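# Put one yellow sponge in each bench tote

## Task

Finish with exactly one yellow sponge inside each of the three totes on the bench, with no sponge sticking out past a tote's rim; every other yellow sponge must sit on top of the low shelf, where the spares start. The totes on the bench and the cartons on the floor beneath it must stay where they were, neither moved nor rotated; the low shelf must be standing upright at the end; and the robot must not topple or finish leaning.

## Robot and tools

ROBOT. A Hello Robot Stretch 4, about 1.6 m tall, with a single arm. It has an omni-wheel base whose rim lies within 0.23 m of the base origin, a lift riding up a mast, a telescoping arm that reaches forward, a wrist with yaw, pitch and roll, and a two-finger gripper. Loose objects may occasionally get nudged by something outside the robot's control.

FRAMES. All positions are in metres. In the base frame the origin is on the floor under the base centre, with x forward, y left and z up. hand_pose is given in this frame and marks a point between the open fingertips; the printed value may be slightly off. The odometry frame is wherever the base frame was when the scene began. base_odometry is computed from wheel turns alone, so wheel slip shows up as travel. Its heading is in rad, positive to the left, from -3.142 to 3.142.

MOVE. One call carries one action. The action is "base", "joints" or both, optionally with "speeds", "pace" or "contact_limits". Alternatively it is {"end_of_arm": "enable_torque"} on its own, which powers up any wrist or gripper motor that cut out and holds it where it is. Calling move with no action only reports state and images.
- base: one command, each an offset from the base's current position. {"translate_m": d}: drive straight, forward positive, -2 to 2 m. {"strafe_m": d}: move sideways, left positive, -2 to 2 m. {"rotate_rad": d}: turn in place, counter-clockwise positive, -3.2 to 3.2. translate_m and strafe_m may be combined into one straight diagonal move with no turning; rotate_rad is never combined.
- joints: absolute targets keyed by name. lift_m 0 to 1.2. arm_m 0 to 0.55. wrist_yaw_rad -1.134 to 4.276 (0 points forward, positive turns left, 3.14 is folded back, above 3.4 it may hit the arm). wrist_pitch_rad -1.117 to 4.259 (0 is level, 1.57 points down). wrist_roll_rad -1.117 to 4.259 (0 puts the fingers level; positive is clockwise seen from behind). gripper_m -0.038 to 0.141, the fingertip gap, which may be off by up to 0.015. Tolerances for "done" are ±0.004 for lift, arm and gripper and ±0.02 for the wrist joints. Targets outside a joint's range are clipped, and the result says so.
- pace: "slow", "default", "fast" or "max". The base runs at 0.1, 0.3, 0.4 or 0.6 m/s and 1, 2, 3 or 4 rad/s. The lift runs at 0.15, 0.3, 0.4 or 0.5 m/s and the arm at 0.1, 0.4, 0.6 or 0.7 m/s. The wrist always runs at 1.82 rad/s. Once lift_m is above 0.2, base speed is reduced, down to 0.3 m/s and 1 rad/s at 1.2.
- speeds: a top speed per joint key, up to that joint's max pace; it cannot be set for gripper_m.
- contact_limits: a value from 0 (lightest) to 1, given for arm_m, lift_m, translate_m, strafe_m or rotate_rad, and only next to that key's own command. The default is 0.5. A base limit stays in force until the next action that names base. Even at 0, the arm only halts after a firm push of roughly 15 to 40 N. For a gentle press, use 0 and aim 1 to 3 mm beyond the point of first contact. When lifting a load, keep lift_m at 0.15 or more for 1 kg and 0.3 or more for 2 kg.
- cameras: a list drawn from head_camera, head_left_camera, head_right_camera, wrist_camera and all; leave it out for all cameras, or pass [] for none. blocking: true or omitted waits until everything is at rest. false returns within about 0.5 s and leaves the motion running; a later move overrides only the targets it names. Any single action ends after 14 s with time_out. An unknown key makes the call invalid. Any other out-of-range value gets the call refused, and a refusal or an uncommanded stop cancels the remaining move, wait and finished_scene calls in that reply.

OTHER TOOLS. wait(seconds 0 to 10, cameras) issues no command and returns early once all motion has settled. stop(cameras) brakes every running motion and re-brakes any wheels left slack; a "stop:" line reports whether they hold. zoom_image(camera, region [x0,y0,x1,y1] in pixels, top-left origin, each side at most 504) enlarges part of the newest image. finished_scene(scene) ends the current scene for good, taking that scene's number; make no further calls after it in the same reply.

RESULTS. "move" reads done, or else the most serious status reached. base_status and joint_status may show moving, done, off_target (stopped short, possibly still pushing), contact_stop (held back, now slack), time_out (target dropped), limit_stop_at_own_body, limit_stop_at_tilt (lean over 6 degrees, so lift, arm and wheels go slack) or torque_fault (motor limp until enable_torque). on_its_own lists what happened without a command; "held at" gives the target, not the measured position. A joint left out of an action may still be pressing toward its previous target without being reported. lidar_m gives 12 distances in 30 degree sectors: the 1st is ahead, then counter-clockwise, with the 4th left, the 7th behind and the 10th right. "-" means nothing seen or closer than 0.25 m. wrist_depth_mm is a 7x7 grid of depths in mm. If turned_by_wheels and turned_by_imu drift more than about 0.1 rad apart over a move, the base slipped or struck something. base_tilt is in degrees, with forward and right positive. motor_effort is a percentage, with the bracketed value being the peak; servo_current is in mA.

GRIPPING. Command gripper_m more than 0.015 below the object's width; going about 0.06 below resists a tug and pulls the object toward the wrist. A rise in gripper servo_current after closing means a firm grip; the gripper_m reading and done prove nothing. Fingers pressing down on a surface can jam.

AVOID. Self-contact occurs with the gripper over the base at low lift (below 0.2, or 0.45 when pointing down), when tilted up while rolled, or when yaw+pitch drops below about -1.1. With the wrist folded back, a tilt or roll can trigger a stop. The robot can tip when moving with over 1 kg held and arm_m above 0.2, or when pushing hard. Never drop sponges from a height, slam into or shove the totes, cartons or shelf, or let the robot lean.

Each tool is called by a JSON object that holds its "fn" and its "kwargs", one argument or row to a line.

## Session

{"fn": "move", "kwargs": {

}}

Scene clock: 0.00 s.
base_odometry: x=+0.000 y=+0.000 heading=+0.000
turned_by_wheels: +0.000
turned_by_imu: +0.000
base_tilt: forward=-0.1 right=+0.8
lidar_m: 2.54 2.34 1.14 1.09 1.15 1.97 1.60 1.68 1.03 0.98 1.07 1.47
base_status: not commanded
joint_positions: lift_m=+0.218 arm_m=+0.001 wrist_yaw_rad=+3.082 wrist_pitch_rad=+0.001 wrist_roll_rad=+0.000 gripper_m=+0.056
joint_status: not commanded
measured_speeds: all 0
motor_effort: lift_m=+20 arm_m=-4 wheel_0=+0 wheel_1=-1 wheel_2=+1
servo_current: wrist_yaw_rad=26 wrist_pitch_rad=33 wrist_roll_rad=39 gripper_m=26
hand_pose: x=-0.1103 y=+0.1043 z=+0.3954 quat_wxyz=(+0.030, -0.001, +0.000, +1.000) (m; base frame)
wrist_depth_mm: 132 134 - - - - - / - 134 235 - - - - / 118 136 225 - - - - / 125 140 1863 - - - - / 1756 - 1756 - - - 1921 / 1499 1397 189 1281 187 1308 1229 / 976 878 976 146 904 878 854
pictures: head_camera, head_left_camera, head_right_camera, wrist_camera
camera_calibration:
wrist_camera: T_world_to_cam=[[0.0658531, 0.997414, -0.0287807, -0.0964934], [0.0147742, -0.0298147, -0.999446, 0.45721], [-0.99772, 0.0653915, -0.0166994, 0.114536], [0, 0, 0, 1]] pos_world=[0.113874, 0.102386, 0.456093]

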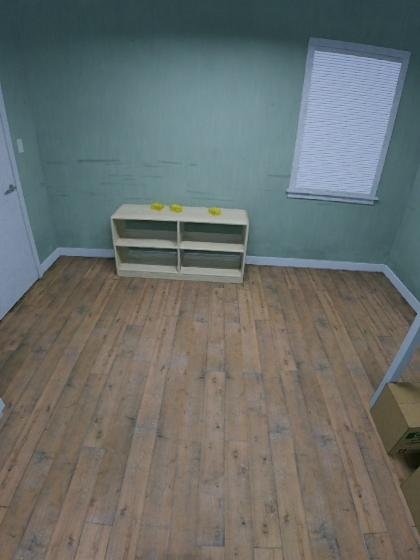

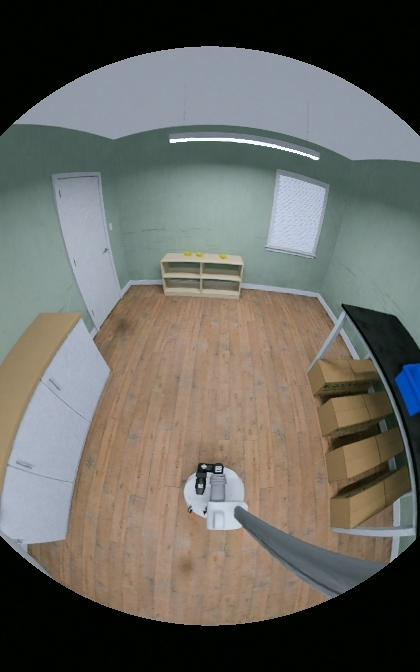

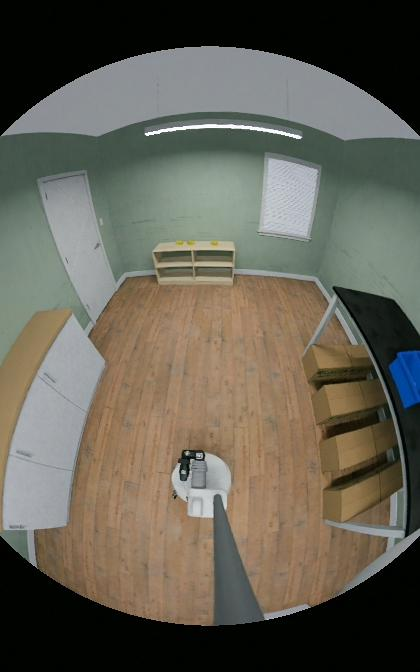

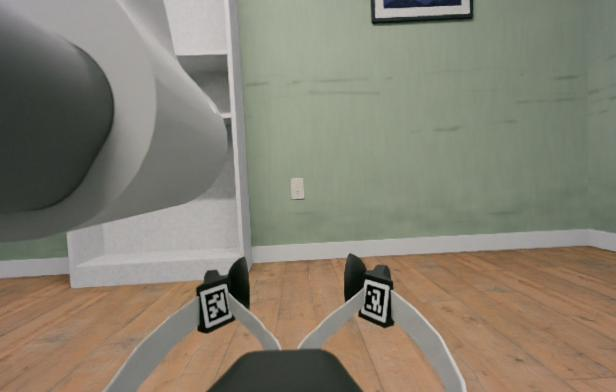

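{"fn": "move", "kwargs": {
  "base": {"rotate_rad": -1.571},
  "cameras": ["head_camera","head_left_camera"]
}}

{"fn": "zoom_image", "kwargs": {
  "camera": "head_camera",
  "region": [100, 160, 400, 420]
}}

Scene clock: 6.93 s.
move: done
base_odometry: x=+0.000 y=+0.000 heading=-1.570
turned_by_wheels: -1.570
turned_by_imu: -1.548
base_tilt: forward=-0.2 right=+0.9
lidar_m: 0.97 1.06 1.51 2.54 2.33 1.12 1.09 1.15 1.97 1.59 1.69 1.01
base_status: done
joint_positions: lift_m=+0.218 arm_m=+0.001 wrist_yaw_rad=+3.082 wrist_pitch_rad=+0.001 wrist_roll_rad=+0.000 gripper_m=+0.056
joint_status: not commanded
measured_speeds: all 0
motor_effort: lift_m=+19(20) arm_m=-4(5) wheel_0=+4(10) wheel_1=+0(10) wheel_2=+3(10)
servo_current: wrist_yaw_rad=26(39) wrist_pitch_rad=26(39) wrist_roll_rad=46(59) gripper_m=52(65)
hand_pose: x=-0.1103 y=+0.1043 z=+0.3954 quat_wxyz=(+0.030, -0.001, +0.000, +1.000) (m; base frame)
wrist_depth_mm: 132 134 - - - - 1863 / - 135 1205 - 1255 - 1921 / 117 136 213 - 1229 - 1863 / 126 142 283 - 1281 - 1921 / 135 - 1255 - 1255 - 1756 / 1229 1182 187 1138 189 1229 1182 / 991 904 976 147 891 854 866
pictures: head_camera, head_left_camera

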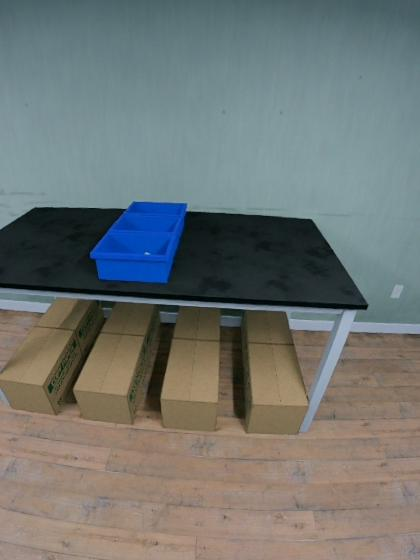

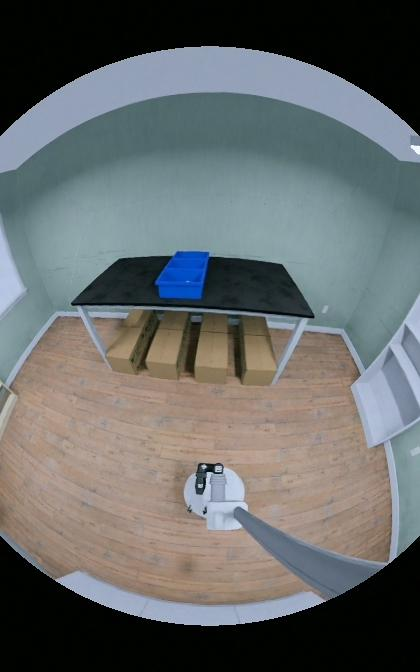

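Scaled by 1.680 from the camera's 420x560 image, which has a finer 1200x1600 frame.

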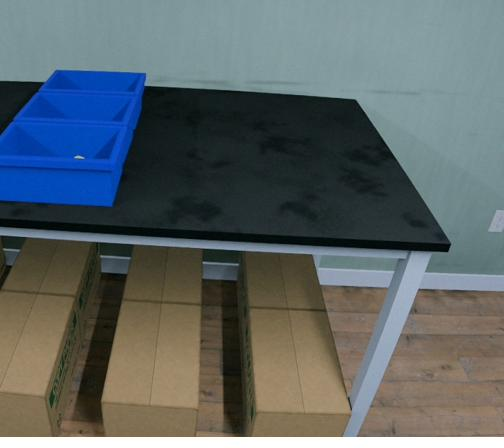

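{"fn": "zoom_image", "kwargs": {
  "camera": "head_camera",
  "region": [80, 190, 200, 290]
}}

Scaled by 4.200 from the camera's 420x560 image, which has a finer 1200x1600 frame.

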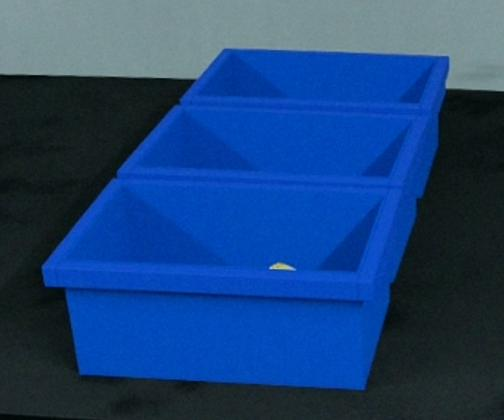

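{"fn": "move", "kwargs": {
  "joints": {"lift_m":1.18,"wrist_yaw_rad":0},
  "cameras": []
}}

{"fn": "move", "kwargs": {
  "joints": {"wrist_pitch_rad":0.8},
  "base": {"translate_m":0.35,"strafe_m":0.28}
}}

Scene clock: 35.30 s.
move: done
base_odometry: x=+0.000 y=+0.000 heading=-1.570
turned_by_wheels: +0.000
turned_by_imu: +0.000
base_tilt: forward=-0.3 right=+0.8
lidar_m: 0.99 1.04 1.49 2.54 2.33 1.11 1.09 1.18 1.97 1.61 1.69 1.02
base_status: not commanded
joint_positions: lift_m=+1.180 arm_m=+0.001 wrist_yaw_rad=+0.002 wrist_pitch_rad=+0.001 wrist_roll_rad=+0.000 gripper_m=+0.056
joint_status: all done
measured_speeds: all 0
motor_effort: lift_m=+23(27) arm_m=-4(5) wheel_0=+4(4) wheel_1=+0(0) wheel_2=+3(4)
servo_current: wrist_yaw_rad=39(104) wrist_pitch_rad=33(46) wrist_roll_rad=46(59) gripper_m=39(78)
hand_pose: x=+0.4610 y=-0.0868 z=+1.3576 quat_wxyz=(+1.000, +0.000, +0.001, +0.001) (m; base frame)
wrist_depth_mm: - - - - - - - / - - - - - - - / - - - - - - - / - - - - - - - / - - - - - - - / - - 187 - 187 - - / - 131 - - - - -
pictures: none
No camera images: "cameras" was empty.

Scene clock: 38.20 s.
move: done
base_odometry: x=+0.280 y=-0.350 heading=-1.571
turned_by_wheels: -0.001
turned_by_imu: +0.001
base_tilt: forward=-0.2 right=+0.9
lidar_m: 0.65 0.71 0.97 2.25 2.37 1.47 1.43 1.53 2.27 1.88 0.91 0.66
base_status: done
joint_positions: lift_m=+1.180 arm_m=+0.001 wrist_yaw_rad=+0.002 wrist_pitch_rad=+0.798 wrist_roll_rad=+0.000 gripper_m=+0.056
joint_status: all done
measured_speeds: all 0
motor_effort: lift_m=+22(23) arm_m=-5(5) wheel_0=-4(8) wheel_1=-1(11) wheel_2=-2(11)
servo_current: wrist_yaw_rad=26(39) wrist_pitch_rad=39(85) wrist_roll_rad=52(59) gripper_m=26(65)
hand_pose: x=+0.3740 y=-0.0870 z=+1.1516 quat_wxyz=(+0.922, +0.000, +0.388, +0.001) (m; base frame)
wrist_depth_mm: - - - - - - - / 788 759 683 580 768 759 759 / 707 691 647 647 668 661 647 / 647 634 627 621 615 609 1708 / 1661 1366 1336 1464 1366 - 1576 / 1160 1205 189 1205 188 - 1336 / 1308 1281 1255 147 1255 1229 1281
pictures: head_camera, head_left_camera, head_right_camera, wrist_camera
camera_calibration:
wrist_camera: T_world_to_cam=[[-0.0233173, -0.99961, -0.0153523, -0.0716886], [-0.725941, 0.027488, -0.687207, 1.12255], [0.687361, -0.00487892, -0.726299, 0.803801], [0, 0, 0, 1]] pos_world=[0.260736, -0.0985957, 1.35413]

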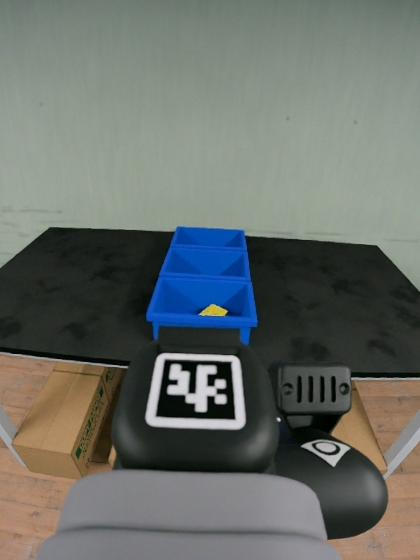

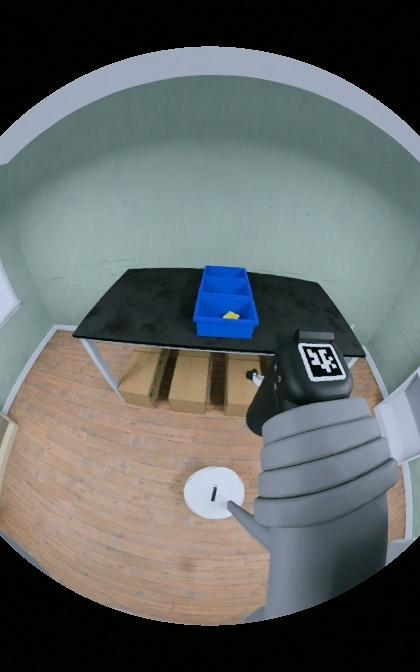

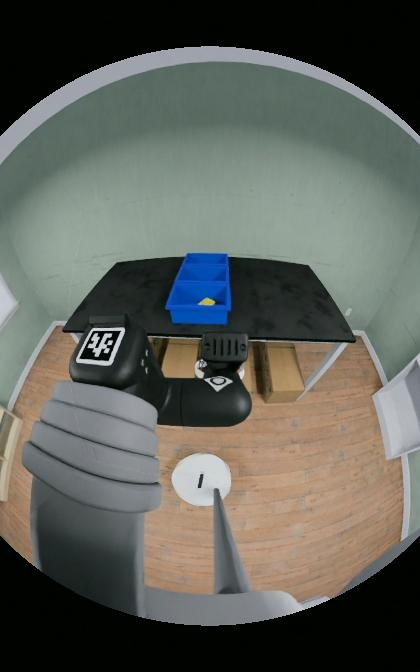

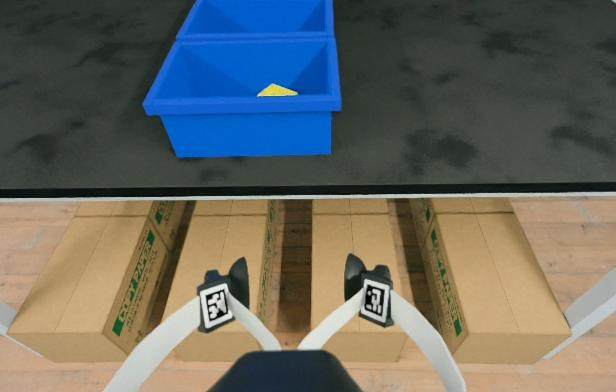

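{"fn": "move", "kwargs": {
  "base": {"translate_m":0.12,"strafe_m":0.10},
  "joints": {"arm_m":0.3,"wrist_pitch_rad":1.2},
  "cameras": ["wrist_camera","head_camera"]
}}

{"fn": "zoom_image", "kwargs": {
  "camera": "head_camera",
  "region": [60, 180, 360, 360]
}}

Scene clock: 47.30 s.
move: done
base_odometry: x=+0.380 y=-0.470 heading=-1.571
turned_by_wheels: +0.000
turned_by_imu: +0.000
base_tilt: forward=-0.2 right=+0.9
lidar_m: 0.54 0.58 0.82 2.15 2.26 1.60 1.57 1.65 2.35 2.00 0.75 0.56
base_status: done
joint_positions: lift_m=+1.180 arm_m=+0.300 wrist_yaw_rad=+0.002 wrist_pitch_rad=+1.197 wrist_roll_rad=+0.000 gripper_m=+0.056
joint_status: all done
measured_speeds: all 0
motor_effort: lift_m=+22(22) arm_m=+5(8) wheel_0=-3(11) wheel_1=-1(10) wheel_2=-2(10)
servo_current: wrist_yaw_rad=33(39) wrist_pitch_rad=39(91) wrist_roll_rad=33(59) gripper_m=65(72)
hand_pose: x=+0.5762 y=-0.0872 z=+1.0895 quat_wxyz=(+0.826, -0.001, +0.563, +0.001) (m; base frame)
wrist_depth_mm: 512 504 362 359 353 492 496 / 480 473 - - - 459 469 / 452 445 - 394 404 364 442 / 433 421 421 382 399 334 421 / 407 404 404 397 397 397 399 / 397 397 189 387 191 389 387 / 1229 1229 1255 147 1229 1205 1229
pictures: head_camera, wrist_camera
camera_calibration:
wrist_camera: T_world_to_cam=[[-0.0274105, -0.999615, -0.00431116, -0.0777729], [-0.936108, 0.0271814, -0.35066, 0.981053], [0.350642, -0.00557605, -0.936493, 1.04265], [0, 0, 0, 1]] pos_world=[0.550645, -0.0985955, 1.32011]

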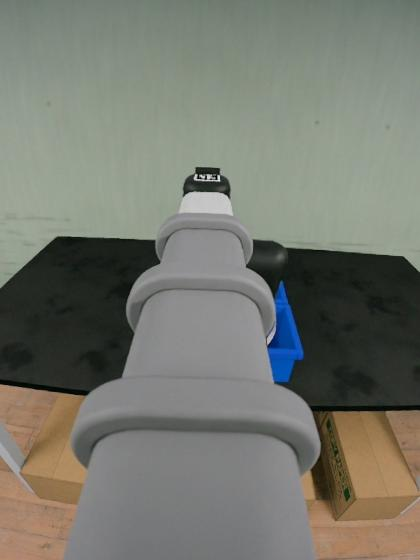

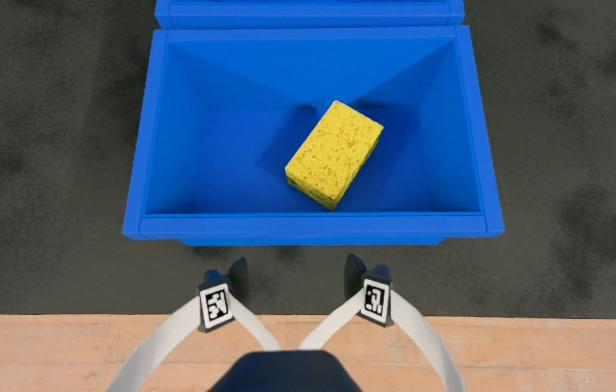

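Scaled by 1.680 from the camera's 420x560 image, which has a finer 1200x1600 frame.

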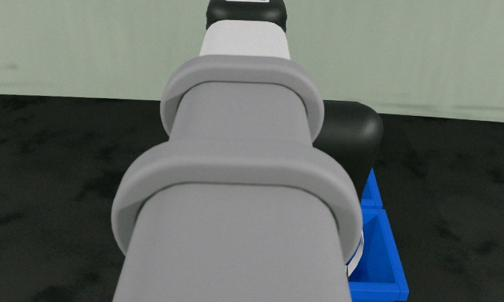

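{"fn": "zoom_image", "kwargs": {
  "camera": "wrist_camera",
  "region": [220, 70, 440, 230]
}}

{"fn": "move", "kwargs": {
  "joints": {"arm_m":0.53,"wrist_pitch_rad":1.2},
  "cameras": ["wrist_camera"]
}}

Scaled by 2.291.

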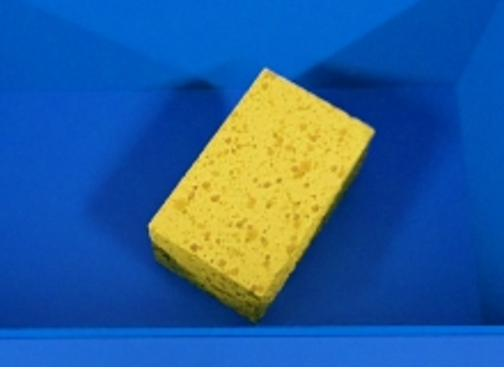

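Scene clock: 56.60 s.
move: done
base_odometry: x=+0.380 y=-0.470 heading=-1.571
turned_by_wheels: +0.000
turned_by_imu: +0.000
base_tilt: forward=-0.3 right=+0.9
lidar_m: 0.53 0.56 0.82 2.15 2.27 1.62 1.55 1.65 2.39 2.01 0.76 0.56
base_status: not commanded
joint_positions: lift_m=+1.180 arm_m=+0.530 wrist_yaw_rad=+0.002 wrist_pitch_rad=+1.197 wrist_roll_rad=+0.000 gripper_m=+0.056
joint_status: all done
measured_speeds: all 0
motor_effort: lift_m=+22(22) arm_m=+6(8) wheel_0=-3(3) wheel_1=-1(1) wheel_2=-2(2)
servo_current: wrist_yaw_rad=26(39) wrist_pitch_rad=33(85) wrist_roll_rad=46(59) gripper_m=52(72)
hand_pose: x=+0.8062 y=-0.0872 z=+1.0895 quat_wxyz=(+0.826, -0.001, +0.563, +0.001) (m; base frame)
wrist_depth_mm: 512 508 394 512 342 492 496 / 480 473 - - - 455 462 / 459 445 436 442 436 433 442 / 430 418 418 421 421 298 421 / 410 404 289 286 285 283 402 / 392 278 189 210 187 273 382 / 373 262 - - 325 267 366
pictures: wrist_camera
camera_calibration:
wrist_camera: T_world_to_cam=[[-0.0274105, -0.999615, -0.00431116, -0.0714685], [-0.936108, 0.0271814, -0.35066, 1.19636], [0.350642, -0.00557605, -0.936493, 0.961999], [0, 0, 0, 1]] pos_world=[0.780645, -0.0985955, 1.32011]

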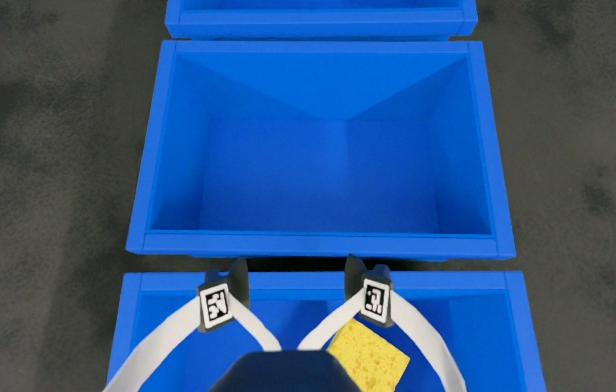

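{"fn": "move", "kwargs": {
  "joints": {"wrist_pitch_rad":0.75},
  "cameras": ["wrist_camera"]
}}

Scene clock: 60.53 s.
move: done
base_odometry: x=+0.380 y=-0.470 heading=-1.571
turned_by_wheels: +0.000
turned_by_imu: +0.000
base_tilt: forward=-0.1 right=+0.9
lidar_m: 0.53 0.56 0.82 2.15 2.26 1.62 1.54 1.65 2.36 1.99 0.76 0.57
base_status: not commanded
joint_positions: lift_m=+1.180 arm_m=+0.530 wrist_yaw_rad=+0.002 wrist_pitch_rad=+0.757 wrist_roll_rad=+0.000 gripper_m=+0.056
joint_status: all done
measured_speeds: all 0
motor_effort: lift_m=+22(22) arm_m=+6(6) wheel_0=-3(3) wheel_1=-1(1) wheel_2=-2(2)
servo_current: wrist_yaw_rad=33(39) wrist_pitch_rad=46(150) wrist_roll_rad=46(52) gripper_m=46(59)
hand_pose: x=+0.9106 y=-0.0870 z=+1.1600 quat_wxyz=(+0.929, +0.000, +0.369, +0.001) (m; base frame)
wrist_depth_mm: - - - - - - - / - - - - - - - / 741 741 732 - 759 699 683 / 627 621 591 609 603 591 591 / 549 544 399 394 392 508 517 / 488 477 189 445 188 442 462 / 439 413 413 - 418 309 415
pictures: wrist_camera
camera_calibration:
wrist_camera: T_world_to_cam=[[-0.0227427, -0.999607, -0.0163626, -0.0583958], [-0.6973, 0.027589, -0.716248, 1.52538], [0.716419, -0.00487983, -0.697654, 0.381337], [0, 0, 0, 1]] pos_world=[0.789122, -0.0985957, 1.35764]

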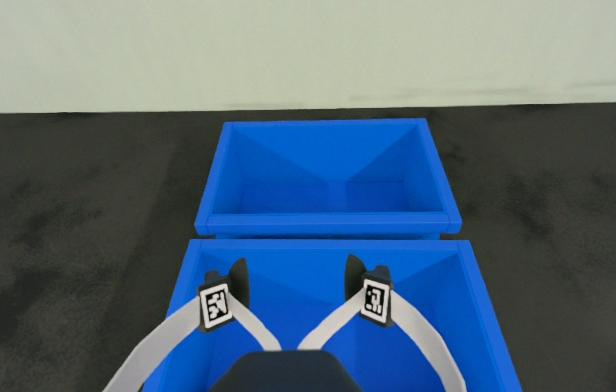

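{"fn": "move", "kwargs": {
  "base": {"translate_m":0.15},
  "pace": "slow",
  "joints": {"arm_m":0.55,"wrist_pitch_rad":0.95}
}}

Scene clock: 88.87 s.
move: done
base_odometry: x=+0.380 y=-0.620 heading=-1.571
turned_by_wheels: +0.000
turned_by_imu: +0.000
base_tilt: forward=-0.2 right=+0.8
lidar_m: 0.39 0.42 0.60 2.16 2.25 1.75 1.70 1.81 2.39 2.00 0.53 0.41
base_status: done
joint_positions: lift_m=+1.180 arm_m=+0.550 wrist_yaw_rad=+0.002 wrist_pitch_rad=+0.947 wrist_roll_rad=+0.000 gripper_m=+0.056
joint_status: all done
measured_speeds: all 0
motor_effort: lift_m=+22(22) arm_m=+5(9) wheel_0=+3(11) wheel_1=+2(6) wheel_2=-3(8)
servo_current: wrist_yaw_rad=33(39) wrist_pitch_rad=33(65) wrist_roll_rad=46(59) gripper_m=46(72)
hand_pose: x=+0.8893 y=-0.0871 z=+1.1238 quat_wxyz=(+0.890, +0.000, +0.456, +0.001) (m; base frame)
wrist_depth_mm: - - - - - - - / 627 621 615 615 609 609 597 / 574 574 433 433 433 549 549 / 517 508 459 492 484 496 496 / 466 462 404 455 452 436 452 / 430 427 187 211 189 410 413 / 397 384 319 - 286 278 382
pictures: head_camera, head_left_camera, head_right_camera, wrist_camera
camera_calibration:
wrist_camera: T_world_to_cam=[[-0.0254339, -0.999612, -0.011397, -0.0627367], [-0.82036, 0.0273855, -0.571191, 1.43109], [0.571281, -0.00517792, -0.820738, 0.638791], [0, 0, 0, 1]] pos_world=[0.807482, -0.0985956, 1.34099]

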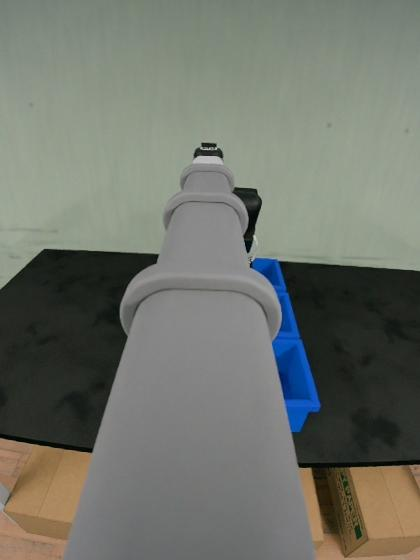

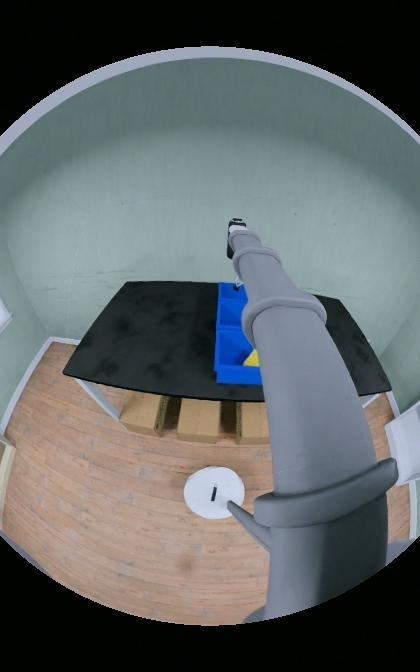

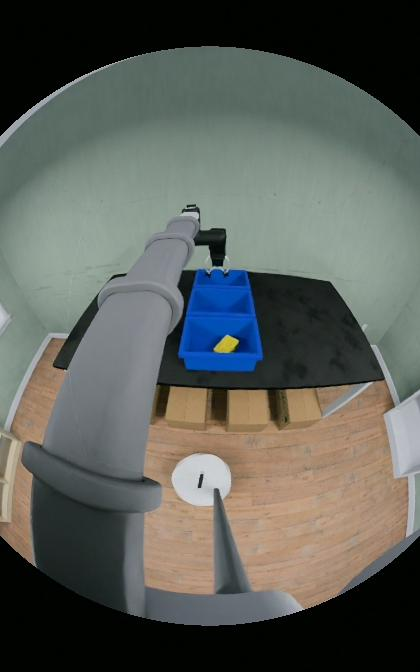

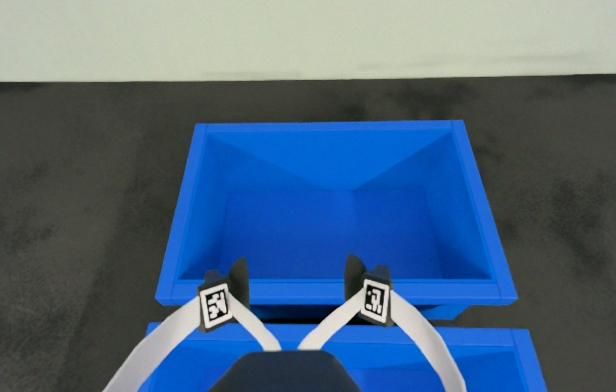

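{"fn": "move", "kwargs": {
  "base": {"translate_m":-0.6},
  "cameras": []
}}

{"fn": "move", "kwargs": {
  "joints": {"arm_m":0.0,"wrist_pitch_rad":0.8,"lift_m":0.9},
  "cameras": []
}}

{"fn": "move", "kwargs": {
  "base": {"rotate_rad":1.571},
  "cameras": ["head_right_camera","wrist_camera"]
}}

{"fn": "move", "kwargs": {
  "base": {"translate_m":1.1,"strafe_m":0.1}
}}

Scene clock: 104.43 s.
move: done
base_odometry: x=+0.380 y=-0.020 heading=-1.572
turned_by_wheels: +0.000
turned_by_imu: +0.000
base_tilt: forward=-0.2 right=+0.8
lidar_m: 0.98 1.05 2.63 2.16 2.28 1.12 1.08 1.17 2.34 1.99 1.37 1.02
base_status: done
joint_positions: lift_m=+1.180 arm_m=+0.550 wrist_yaw_rad=+0.002 wrist_pitch_rad=+0.947 wrist_roll_rad=+0.000 gripper_m=+0.056
joint_status: not commanded
measured_speeds: all 0
motor_effort: lift_m=+22(22) arm_m=+5(6) wheel_0=-3(10) wheel_1=-2(8) wheel_2=+1(13)
servo_current: wrist_yaw_rad=26(39) wrist_pitch_rad=39(46) wrist_roll_rad=46(59) gripper_m=39(78)
hand_pose: x=+0.8893 y=-0.0871 z=+1.1239 quat_wxyz=(+0.890, +0.000, +0.456, +0.001) (m; base frame)
wrist_depth_mm: 741 732 544 - 654 699 691 / 647 634 517 - 484 615 615 / 574 569 415 399 404 549 549 / 517 508 500 492 492 496 496 / 484 480 473 473 473 469 466 / 1138 1118 189 1308 188 1308 - / 1229 1138 1118 147 1098 1182 1255
pictures: none
No camera images: "cameras" was empty.

Scene clock: 107.10 s.
move: done
base_odometry: x=+0.380 y=-0.020 heading=-1.572
turned_by_wheels: +0.000
turned_by_imu: +0.000
base_tilt: forward=-0.1 right=+1.0
lidar_m: 0.97 1.04 2.64 2.17 2.30 1.12 1.10 1.18 2.33 1.99 1.38 1.03
base_status: not commanded
joint_positions: lift_m=+0.900 arm_m=+0.002 wrist_yaw_rad=+0.002 wrist_pitch_rad=+0.806 wrist_roll_rad=+0.000 gripper_m=+0.056
joint_status: all done
joint sent to its limit — arm_m, lower limit.
measured_speeds: all 0
motor_effort: lift_m=+16(21) arm_m=-6(8) wheel_0=-3(4) wheel_1=-2(3) wheel_2=+1(1)
servo_current: wrist_yaw_rad=39(39) wrist_pitch_rad=39(91) wrist_roll_rad=33(52) gripper_m=39(59)
hand_pose: x=+0.3723 y=-0.0870 z=+0.8704 quat_wxyz=(+0.920, +0.000, +0.392, +0.001) (m; base frame)
wrist_depth_mm: - - - - 1661 1661 - / - 1499 1537 1499 1499 1464 1863 / 1808 1366 1255 1336 1229 - 1618 / 1205 1229 1160 1336 1160 1366 1336 / 1308 1281 1281 1255 1281 1281 1229 / 1182 1182 189 1138 188 1138 1098 / 1060 1025 1060 146 1025 991 1025
pictures: none
No camera images: "cameras" was empty.

Scene clock: 109.20 s.
move: done
base_odometry: x=+0.380 y=-0.020 heading=-0.001
turned_by_wheels: +1.570
turned_by_imu: +1.548
base_tilt: forward=-0.2 right=+0.9
lidar_m: 2.17 2.29 1.14 1.08 1.16 2.35 1.98 2.10 1.02 0.99 1.04 2.64
base_status: done
joint_positions: lift_m=+0.900 arm_m=+0.002 wrist_yaw_rad=+0.002 wrist_pitch_rad=+0.806 wrist_roll_rad=+0.000 gripper_m=+0.056
joint_status: not commanded
measured_speeds: all 0
motor_effort: lift_m=+17(17) arm_m=-6(6) wheel_0=-4(10) wheel_1=-2(10) wheel_2=-2(11)
servo_current: wrist_yaw_rad=33(39) wrist_pitch_rad=39(46) wrist_roll_rad=33(59) gripper_m=46(65)
hand_pose: x=+0.3723 y=-0.0870 z=+0.8704 quat_wxyz=(+0.920, +0.000, +0.392, +0.001) (m; base frame)
wrist_depth_mm: - - - - - - - / - - - - 1983 1921 1863 / 1756 1708 1661 1708 1618 1618 1618 / 1499 1499 1464 1464 1397 1397 1397 / 1308 1281 1255 1281 1255 1255 1255 / 1160 1182 189 1118 189 1138 1118 / 1042 1025 1060 147 1025 991 1008
pictures: head_right_camera, wrist_camera
camera_calibration:
wrist_camera: T_world_to_cam=[[-0.0235197, -0.999607, -0.015223, -0.0760777], [-0.731701, 0.0275881, -0.681067, 0.924849], [0.68122, -0.00487985, -0.732063, 0.608006], [0, 0, 0, 1]] pos_world=[0.260739, -0.0985957, 1.07382]

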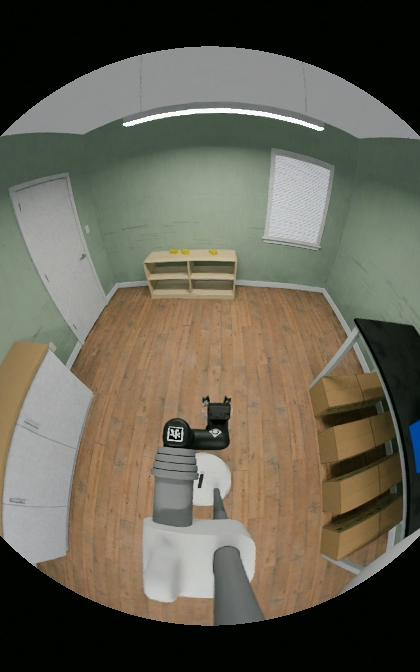

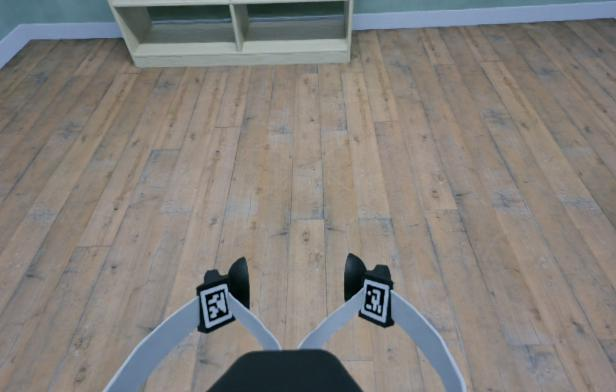

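Scene clock: 114.37 s.
move: done
base_odometry: x=+1.480 y=+0.079 heading=-0.001
turned_by_wheels: +0.000
turned_by_imu: +0.001
base_tilt: forward=-0.2 right=+0.9
lidar_m: 1.07 1.15 1.61 1.57 1.10 1.41 3.14 1.61 1.17 1.16 2.01 1.10
base_status: done
joint_positions: lift_m=+0.900 arm_m=+0.002 wrist_yaw_rad=+0.002 wrist_pitch_rad=+0.806 wrist_roll_rad=+0.000 gripper_m=+0.056
joint_status: not commanded
measured_speeds: all 0
motor_effort: lift_m=+16(17) arm_m=-6(6) wheel_0=+4(10) wheel_1=+2(8) wheel_2=-2(13)
servo_current: wrist_yaw_rad=26(39) wrist_pitch_rad=46(52) wrist_roll_rad=39(59) gripper_m=39(72)
hand_pose: x=+0.3723 y=-0.0870 z=+0.8704 quat_wxyz=(+0.920, +0.000, +0.392, +0.001) (m; base frame)
wrist_depth_mm: 1025 1060 1042 1008 1008 - - / 1098 1281 1182 1255 1205 - - / 1160 1205 1182 1182 1182 1576 1537 / 1464 1397 1397 1366 1336 1397 1397 / 1308 1281 1281 1281 1255 1229 1229 / 1182 1160 188 1138 187 1138 1098 / 1060 991 1042 146 1008 1008 1025
pictures: head_camera, head_left_camera, head_right_camera, wrist_camera
camera_calibration:
wrist_camera: T_world_to_cam=[[-0.0235197, -0.999607, -0.015223, -0.0760777], [-0.731701, 0.0275881, -0.681067, 0.924849], [0.68122, -0.00487985, -0.732063, 0.608006], [0, 0, 0, 1]] pos_world=[0.260739, -0.0985957, 1.07382]

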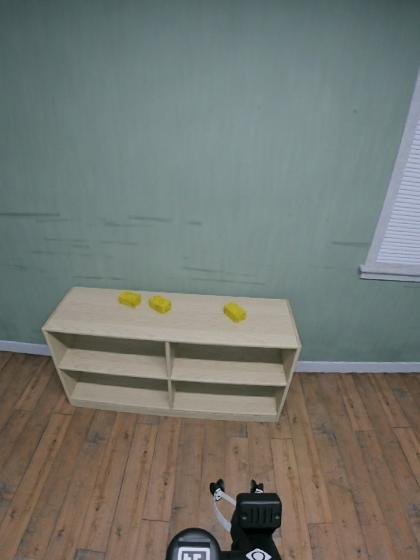

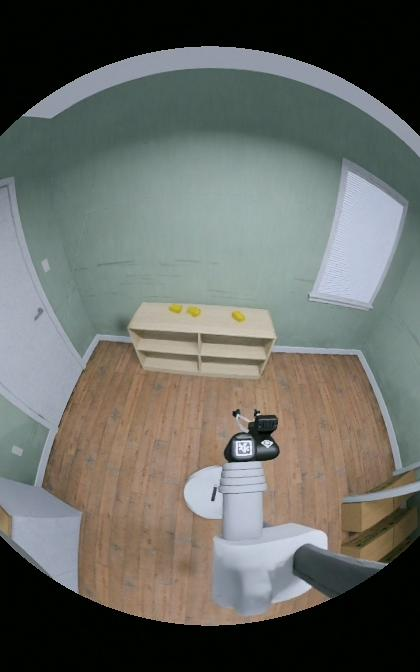

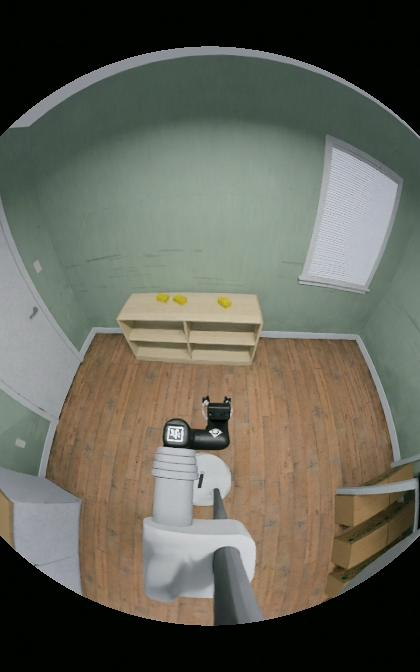

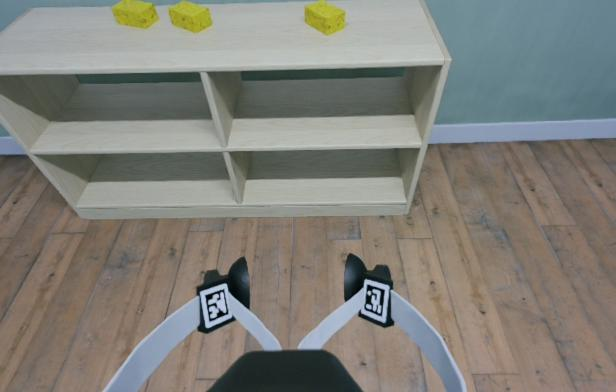

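{"fn": "move", "kwargs": {
  "base": {"translate_m":0.35,"strafe_m":-0.06},
  "joints": {"arm_m":0.1,"gripper_m":0.13},
  "cameras": ["wrist_camera","head_camera"]
}}

{"fn": "zoom_image", "kwargs": {
  "camera": "wrist_camera",
  "region": [0, 0, 500, 300]
}}

Scene clock: 130.20 s.
move: done
base_odometry: x=+1.830 y=+0.019 heading=-0.001
turned_by_wheels: +0.000
turned_by_imu: +0.000
base_tilt: forward=-0.1 right=+1.0
lidar_m: 0.72 0.76 1.09 1.61 1.31 1.52 3.58 1.52 1.23 1.99 1.51 0.76
base_status: done
joint_positions: lift_m=+0.900 arm_m=+0.100 wrist_yaw_rad=+0.002 wrist_pitch_rad=+0.806 wrist_roll_rad=+0.000 gripper_m=+0.130
joint_status: all done
measured_speeds: all 0
motor_effort: lift_m=+16(17) arm_m=+5(9) wheel_0=+2(11) wheel_1=+1(6) wheel_2=+1(12)
servo_current: wrist_yaw_rad=33(39) wrist_pitch_rad=46(46) wrist_roll_rad=46(65) gripper_m=39(137)
hand_pose: x=+0.4706 y=-0.0870 z=+0.8704 quat_wxyz=(+0.920, +0.000, +0.392, +0.001) (m; base frame)
wrist_depth_mm: 759 768 768 768 750 778 778 / 759 778 820 809 798 - - / 741 715 723 683 691 699 - / 647 640 634 627 615 615 - / 904 866 878 866 854 1229 1229 / 1060 211 213 1060 211 1098 1118 / 1042 1025 1042 - 1060 1008 1025
pictures: head_camera, wrist_camera
camera_calibration:
wrist_camera: T_world_to_cam=[[-0.0235871, -0.999607, -0.0151492, -0.0738208], [-0.731699, 0.0275871, -0.681069, 0.996777], [0.681219, -0.00497984, -0.732062, 0.541032], [0, 0, 0, 1]] pos_world=[0.359038, -0.0985957, 1.07382]

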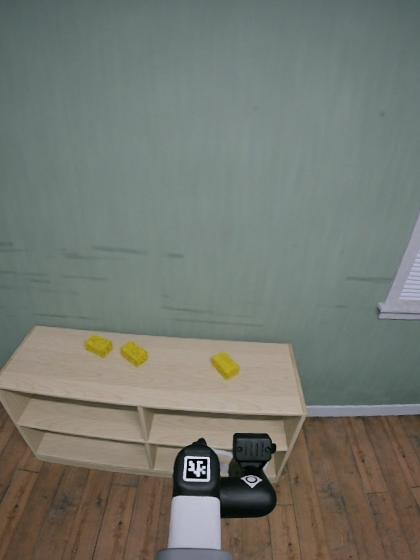

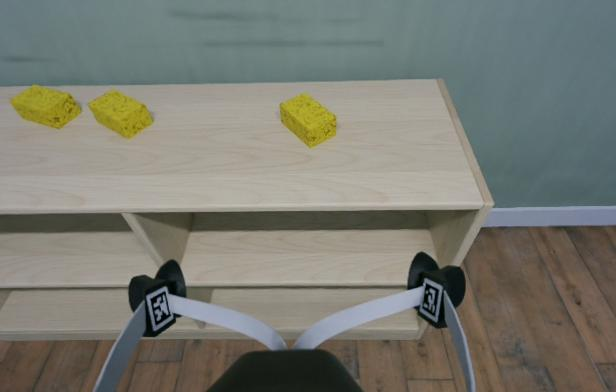

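Scaled by 1.008.

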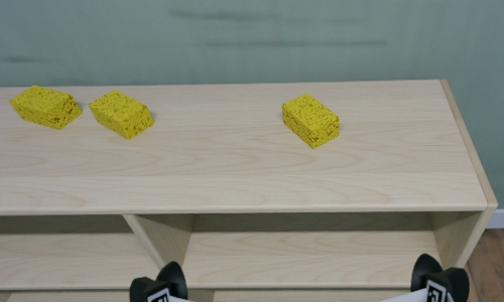

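{"fn": "move", "kwargs": {
  "base": {"translate_m":0.2,"strafe_m":-0.177},
  "joints": {"arm_m":0.35,"wrist_yaw_rad":0.73,"wrist_pitch_rad":0.8,"gripper_m":0.11},
  "cameras": ["wrist_camera","head_camera"]
}}

Scene clock: 149.70 s.
move: done
base_odometry: x=+2.030 y=-0.159 heading=-0.001
turned_by_wheels: +0.000
turned_by_imu: +0.000
base_tilt: forward=-0.2 right=+0.9
lidar_m: 0.51 0.57 0.79 1.75 1.59 1.75 4.01 1.26 1.23 1.82 1.26 0.54
base_status: done
joint_positions: lift_m=+0.900 arm_m=+0.350 wrist_yaw_rad=+0.728 wrist_pitch_rad=+0.806 wrist_roll_rad=+0.000 gripper_m=+0.110
joint_status: all done
measured_speeds: all 0
motor_effort: lift_m=+17(17) arm_m=+6(8) wheel_0=+2(17) wheel_1=-3(7) wheel_2=-2(11)
servo_current: wrist_yaw_rad=33(98) wrist_pitch_rad=39(85) wrist_roll_rad=46(59) gripper_m=46(91)
hand_pose: x=+0.7280 y=+0.0676 z=+0.8704 quat_wxyz=(+0.860, -0.140, +0.366, +0.327) (m; base frame)
wrist_depth_mm: - 668 500 389 317 271 241 / 842 798 585 439 351 296 262 / 723 691 676 508 399 324 282 / 627 597 621 591 452 364 309 / 554 544 549 535 512 410 340 / 508 484 199 484 193 445 382 / 1025 436 442 - 439 421 421
pictures: head_camera, wrist_camera
camera_calibration:
wrist_camera: T_world_to_cam=[[0.645979, -0.763205, -0.015143, -0.416654], [-0.565479, -0.465109, -0.681107, 1.09315], [0.512781, 0.448544, -0.732027, 0.458426], [0, 0, 0, 1]] pos_world=[0.652233, -0.0151812, 1.07382]

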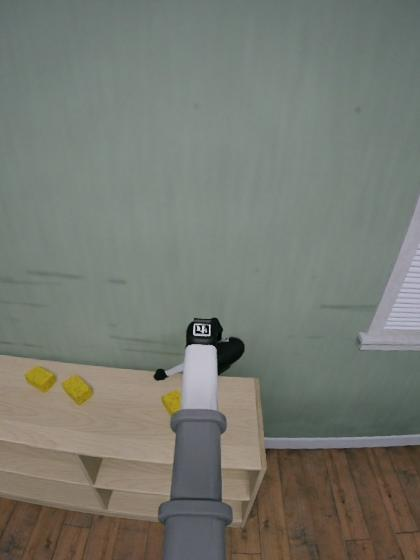

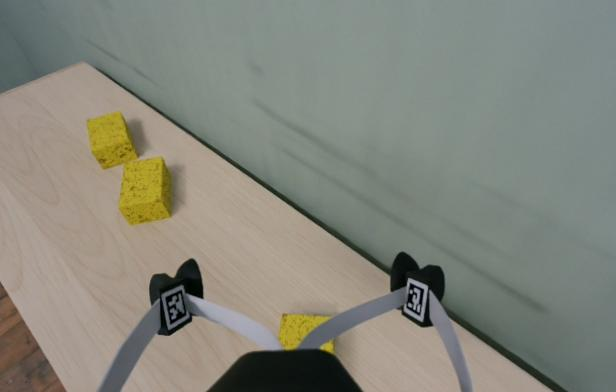

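{"fn": "move", "kwargs": {
  "base": {"strafe_m":0.025},
  "joints": {"arm_m":0.36,"lift_m":0.78},
  "cameras": ["wrist_camera","head_left_camera"]
}}

Scene clock: 159.70 s.
move: done
base_odometry: x=+2.030 y=-0.134 heading=-0.001
turned_by_wheels: +0.000
turned_by_imu: +0.000
base_tilt: forward=-0.2 right=+0.8
lidar_m: 0.51 0.56 0.79 1.74 1.57 1.72 4.02 1.31 1.24 1.85 1.25 0.55
base_status: done
joint_positions: lift_m=+0.780 arm_m=+0.360 wrist_yaw_rad=+0.728 wrist_pitch_rad=+0.806 wrist_roll_rad=+0.000 gripper_m=+0.110
joint_status: all done
measured_speeds: all 0
motor_effort: lift_m=+16(18) arm_m=+5(9) wheel_0=+1(10) wheel_1=+0(10) wheel_2=+0(2)
servo_current: wrist_yaw_rad=26(39) wrist_pitch_rad=39(52) wrist_roll_rad=39(59) gripper_m=33(65)
hand_pose: x=+0.7380 y=+0.0676 z=+0.7504 quat_wxyz=(+0.860, -0.140, +0.366, +0.327) (m; base frame)
wrist_depth_mm: 741 654 484 379 312 264 234 / 615 634 569 424 345 289 252 / 539 492 525 488 387 315 273 / 462 455 455 449 433 349 301 / 407 404 402 397 394 387 330 / 364 353 214 312 196 349 359 / 329 319 325 - 322 310 314
pictures: head_left_camera, wrist_camera
camera_calibration:
wrist_camera: T_world_to_cam=[[0.646098, -0.763105, -0.0151043, -0.425045], [-0.565364, -0.465195, -0.681144, 1.01703], [0.512758, 0.448625, -0.731993, 0.365439], [0, 0, 0, 1]] pos_world=[0.662233, -0.0151809, 0.953825]

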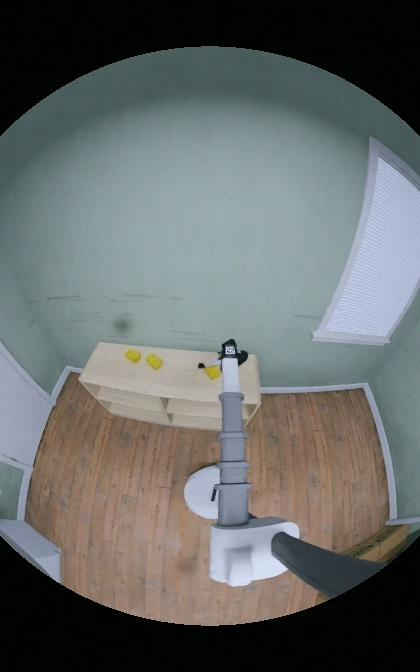

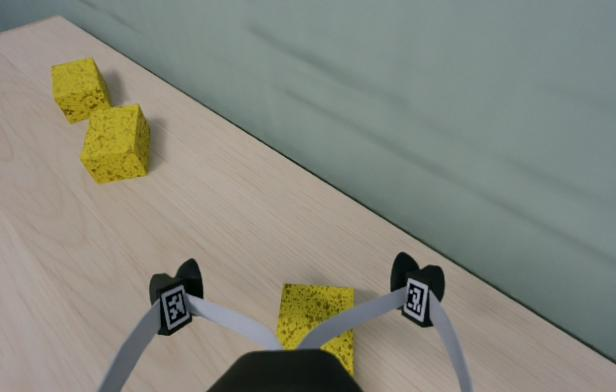

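{"fn": "move", "kwargs": {
  "base": {"strafe_m":-0.011},
  "joints": {"arm_m":0.377,"lift_m":0.70},
  "pace": "slow",
  "contact_limits": {"lift_m":0.2},
  "cameras": ["wrist_camera","head_left_camera"]
}}

Scene clock: 171.90 s.
move: done
base_odometry: x=+2.030 y=-0.144 heading=-0.001
turned_by_wheels: +0.000
turned_by_imu: +0.000
base_tilt: forward=-0.1 right=+0.9
lidar_m: 0.51 0.57 0.81 1.75 1.58 1.75 4.04 1.30 1.23 1.83 1.26 0.54
base_status: done
joint_positions: lift_m=+0.700 arm_m=+0.377 wrist_yaw_rad=+0.728 wrist_pitch_rad=+0.806 wrist_roll_rad=+0.000 gripper_m=+0.110
joint_status: all done
measured_speeds: all 0
motor_effort: lift_m=+16(17) arm_m=+5(9) wheel_0=+3(9) wheel_1=-3(6) wheel_2=+0(1)
servo_current: wrist_yaw_rad=20(39) wrist_pitch_rad=33(46) wrist_roll_rad=46(59) gripper_m=52(78)
contact_limits: lift_m 0.2
hand_pose: x=+0.7550 y=+0.0676 z=+0.6704 quat_wxyz=(+0.860, -0.140, +0.366, +0.327) (m; base frame)
wrist_depth_mm: 512 569 449 353 289 249 218 / 415 469 477 402 322 270 237 / 402 404 399 399 359 296 258 / 351 349 347 345 340 327 282 / 310 309 306 255 300 297 307 / 278 270 216 224 194 265 264 / 250 244 239 - 246 241 240
pictures: head_left_camera, wrist_camera
camera_calibration:
wrist_camera: T_world_to_cam=[[0.646098, -0.763105, -0.0151043, -0.437237], [-0.565364, -0.465195, -0.681144, 0.972153], [0.512758, 0.448625, -0.731993, 0.298162], [0, 0, 0, 1]] pos_world=[0.679233, -0.0151809, 0.873825]

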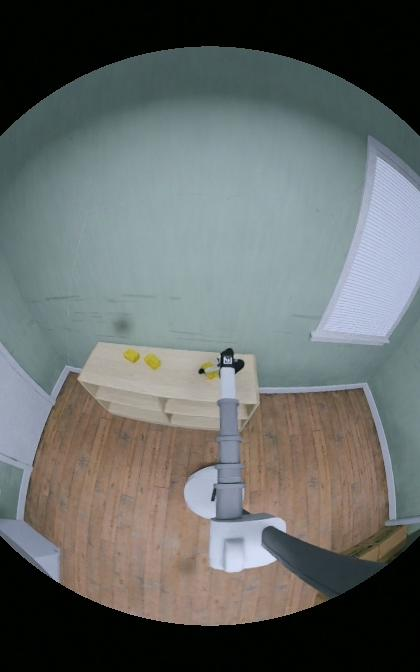

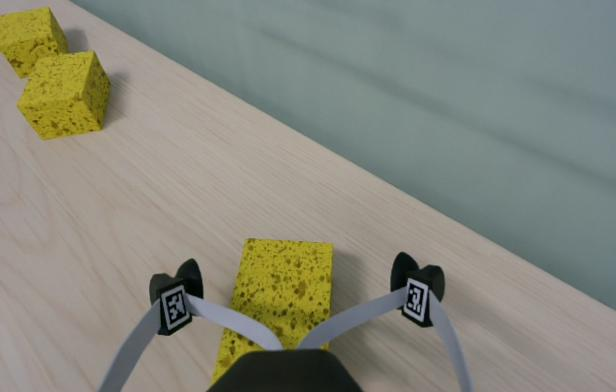

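{"fn": "move", "kwargs": {
  "joints": {"lift_m":0.662},
  "pace": "slow",
  "contact_limits": {"lift_m":0.1},
  "cameras": ["wrist_camera","head_left_camera"]
}}

{"fn": "zoom_image", "kwargs": {
  "camera": "head_left_camera",
  "region": [170, 330, 270, 420]
}}

Scene clock: 179.07 s.
move: done
base_odometry: x=+2.030 y=-0.144 heading=-0.001
turned_by_wheels: +0.000
turned_by_imu: +0.000
base_tilt: forward=-0.2 right=+0.9
lidar_m: 0.51 0.56 0.79 1.76 1.58 1.75 4.01 1.31 1.22 1.82 1.24 0.55
base_status: not commanded
joint_positions: lift_m=+0.663 arm_m=+0.377 wrist_yaw_rad=+0.728 wrist_pitch_rad=+0.803 wrist_roll_rad=+0.000 gripper_m=+0.110
joint_status: all done
measured_speeds: all 0
motor_effort: lift_m=+13(18) arm_m=+5(6) wheel_0=+3(3) wheel_1=-3(3) wheel_2=+0(0)
servo_current: wrist_yaw_rad=26(39) wrist_pitch_rad=33(39) wrist_roll_rad=46(59) gripper_m=26(65)
contact_limits: lift_m 0.1
hand_pose: x=+0.7554 y=+0.0680 z=+0.6332 quat_wxyz=(+0.860, -0.139, +0.365, +0.328) (m; base frame)
wrist_depth_mm: 459 521 436 345 286 245 217 / 370 421 415 387 317 267 235 / 357 351 349 345 342 293 258 / 309 304 300 298 294 307 279 / 270 267 221 214 259 258 264 / 240 238 191 188 197 232 229 / 216 211 173 - 214 209 207
pictures: head_left_camera, wrist_camera
camera_calibration:
wrist_camera: T_world_to_cam=[[0.646129, -0.763077, -0.0152193, -0.437728], [-0.564083, -0.464011, -0.683011, 0.947319], [0.514128, 0.449898, -0.730249, 0.268344], [0, 0, 0, 1]] pos_world=[0.679232, -0.0151814, 0.836325]

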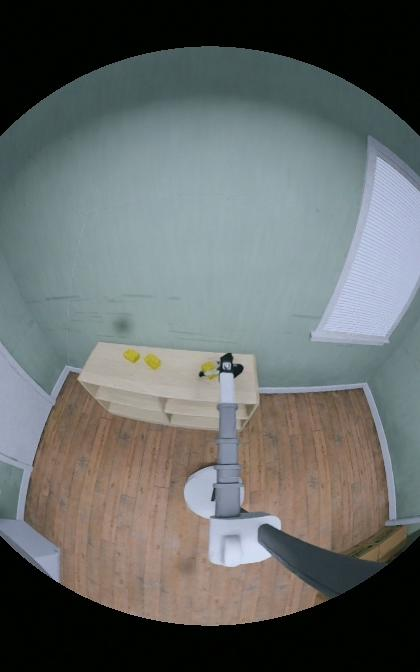

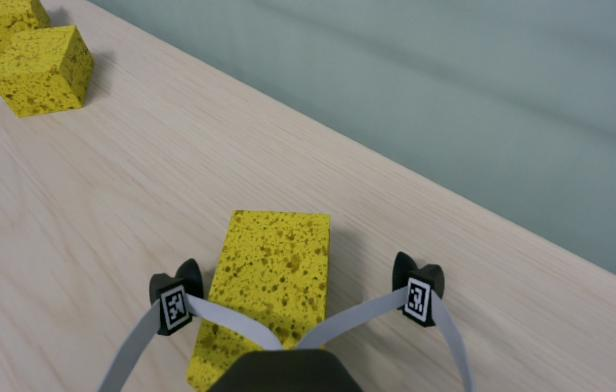

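Scaled by 5.040 from the camera's 420x672 image, which has a finer 600x960 frame.

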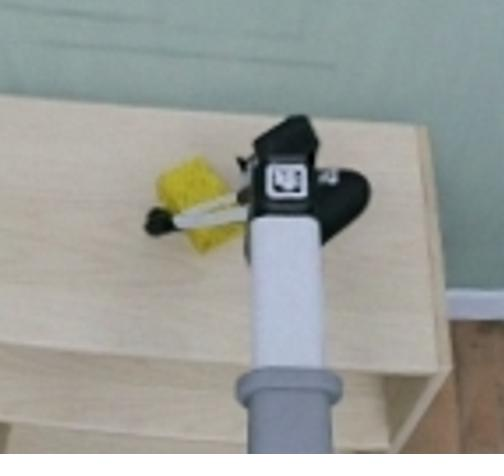

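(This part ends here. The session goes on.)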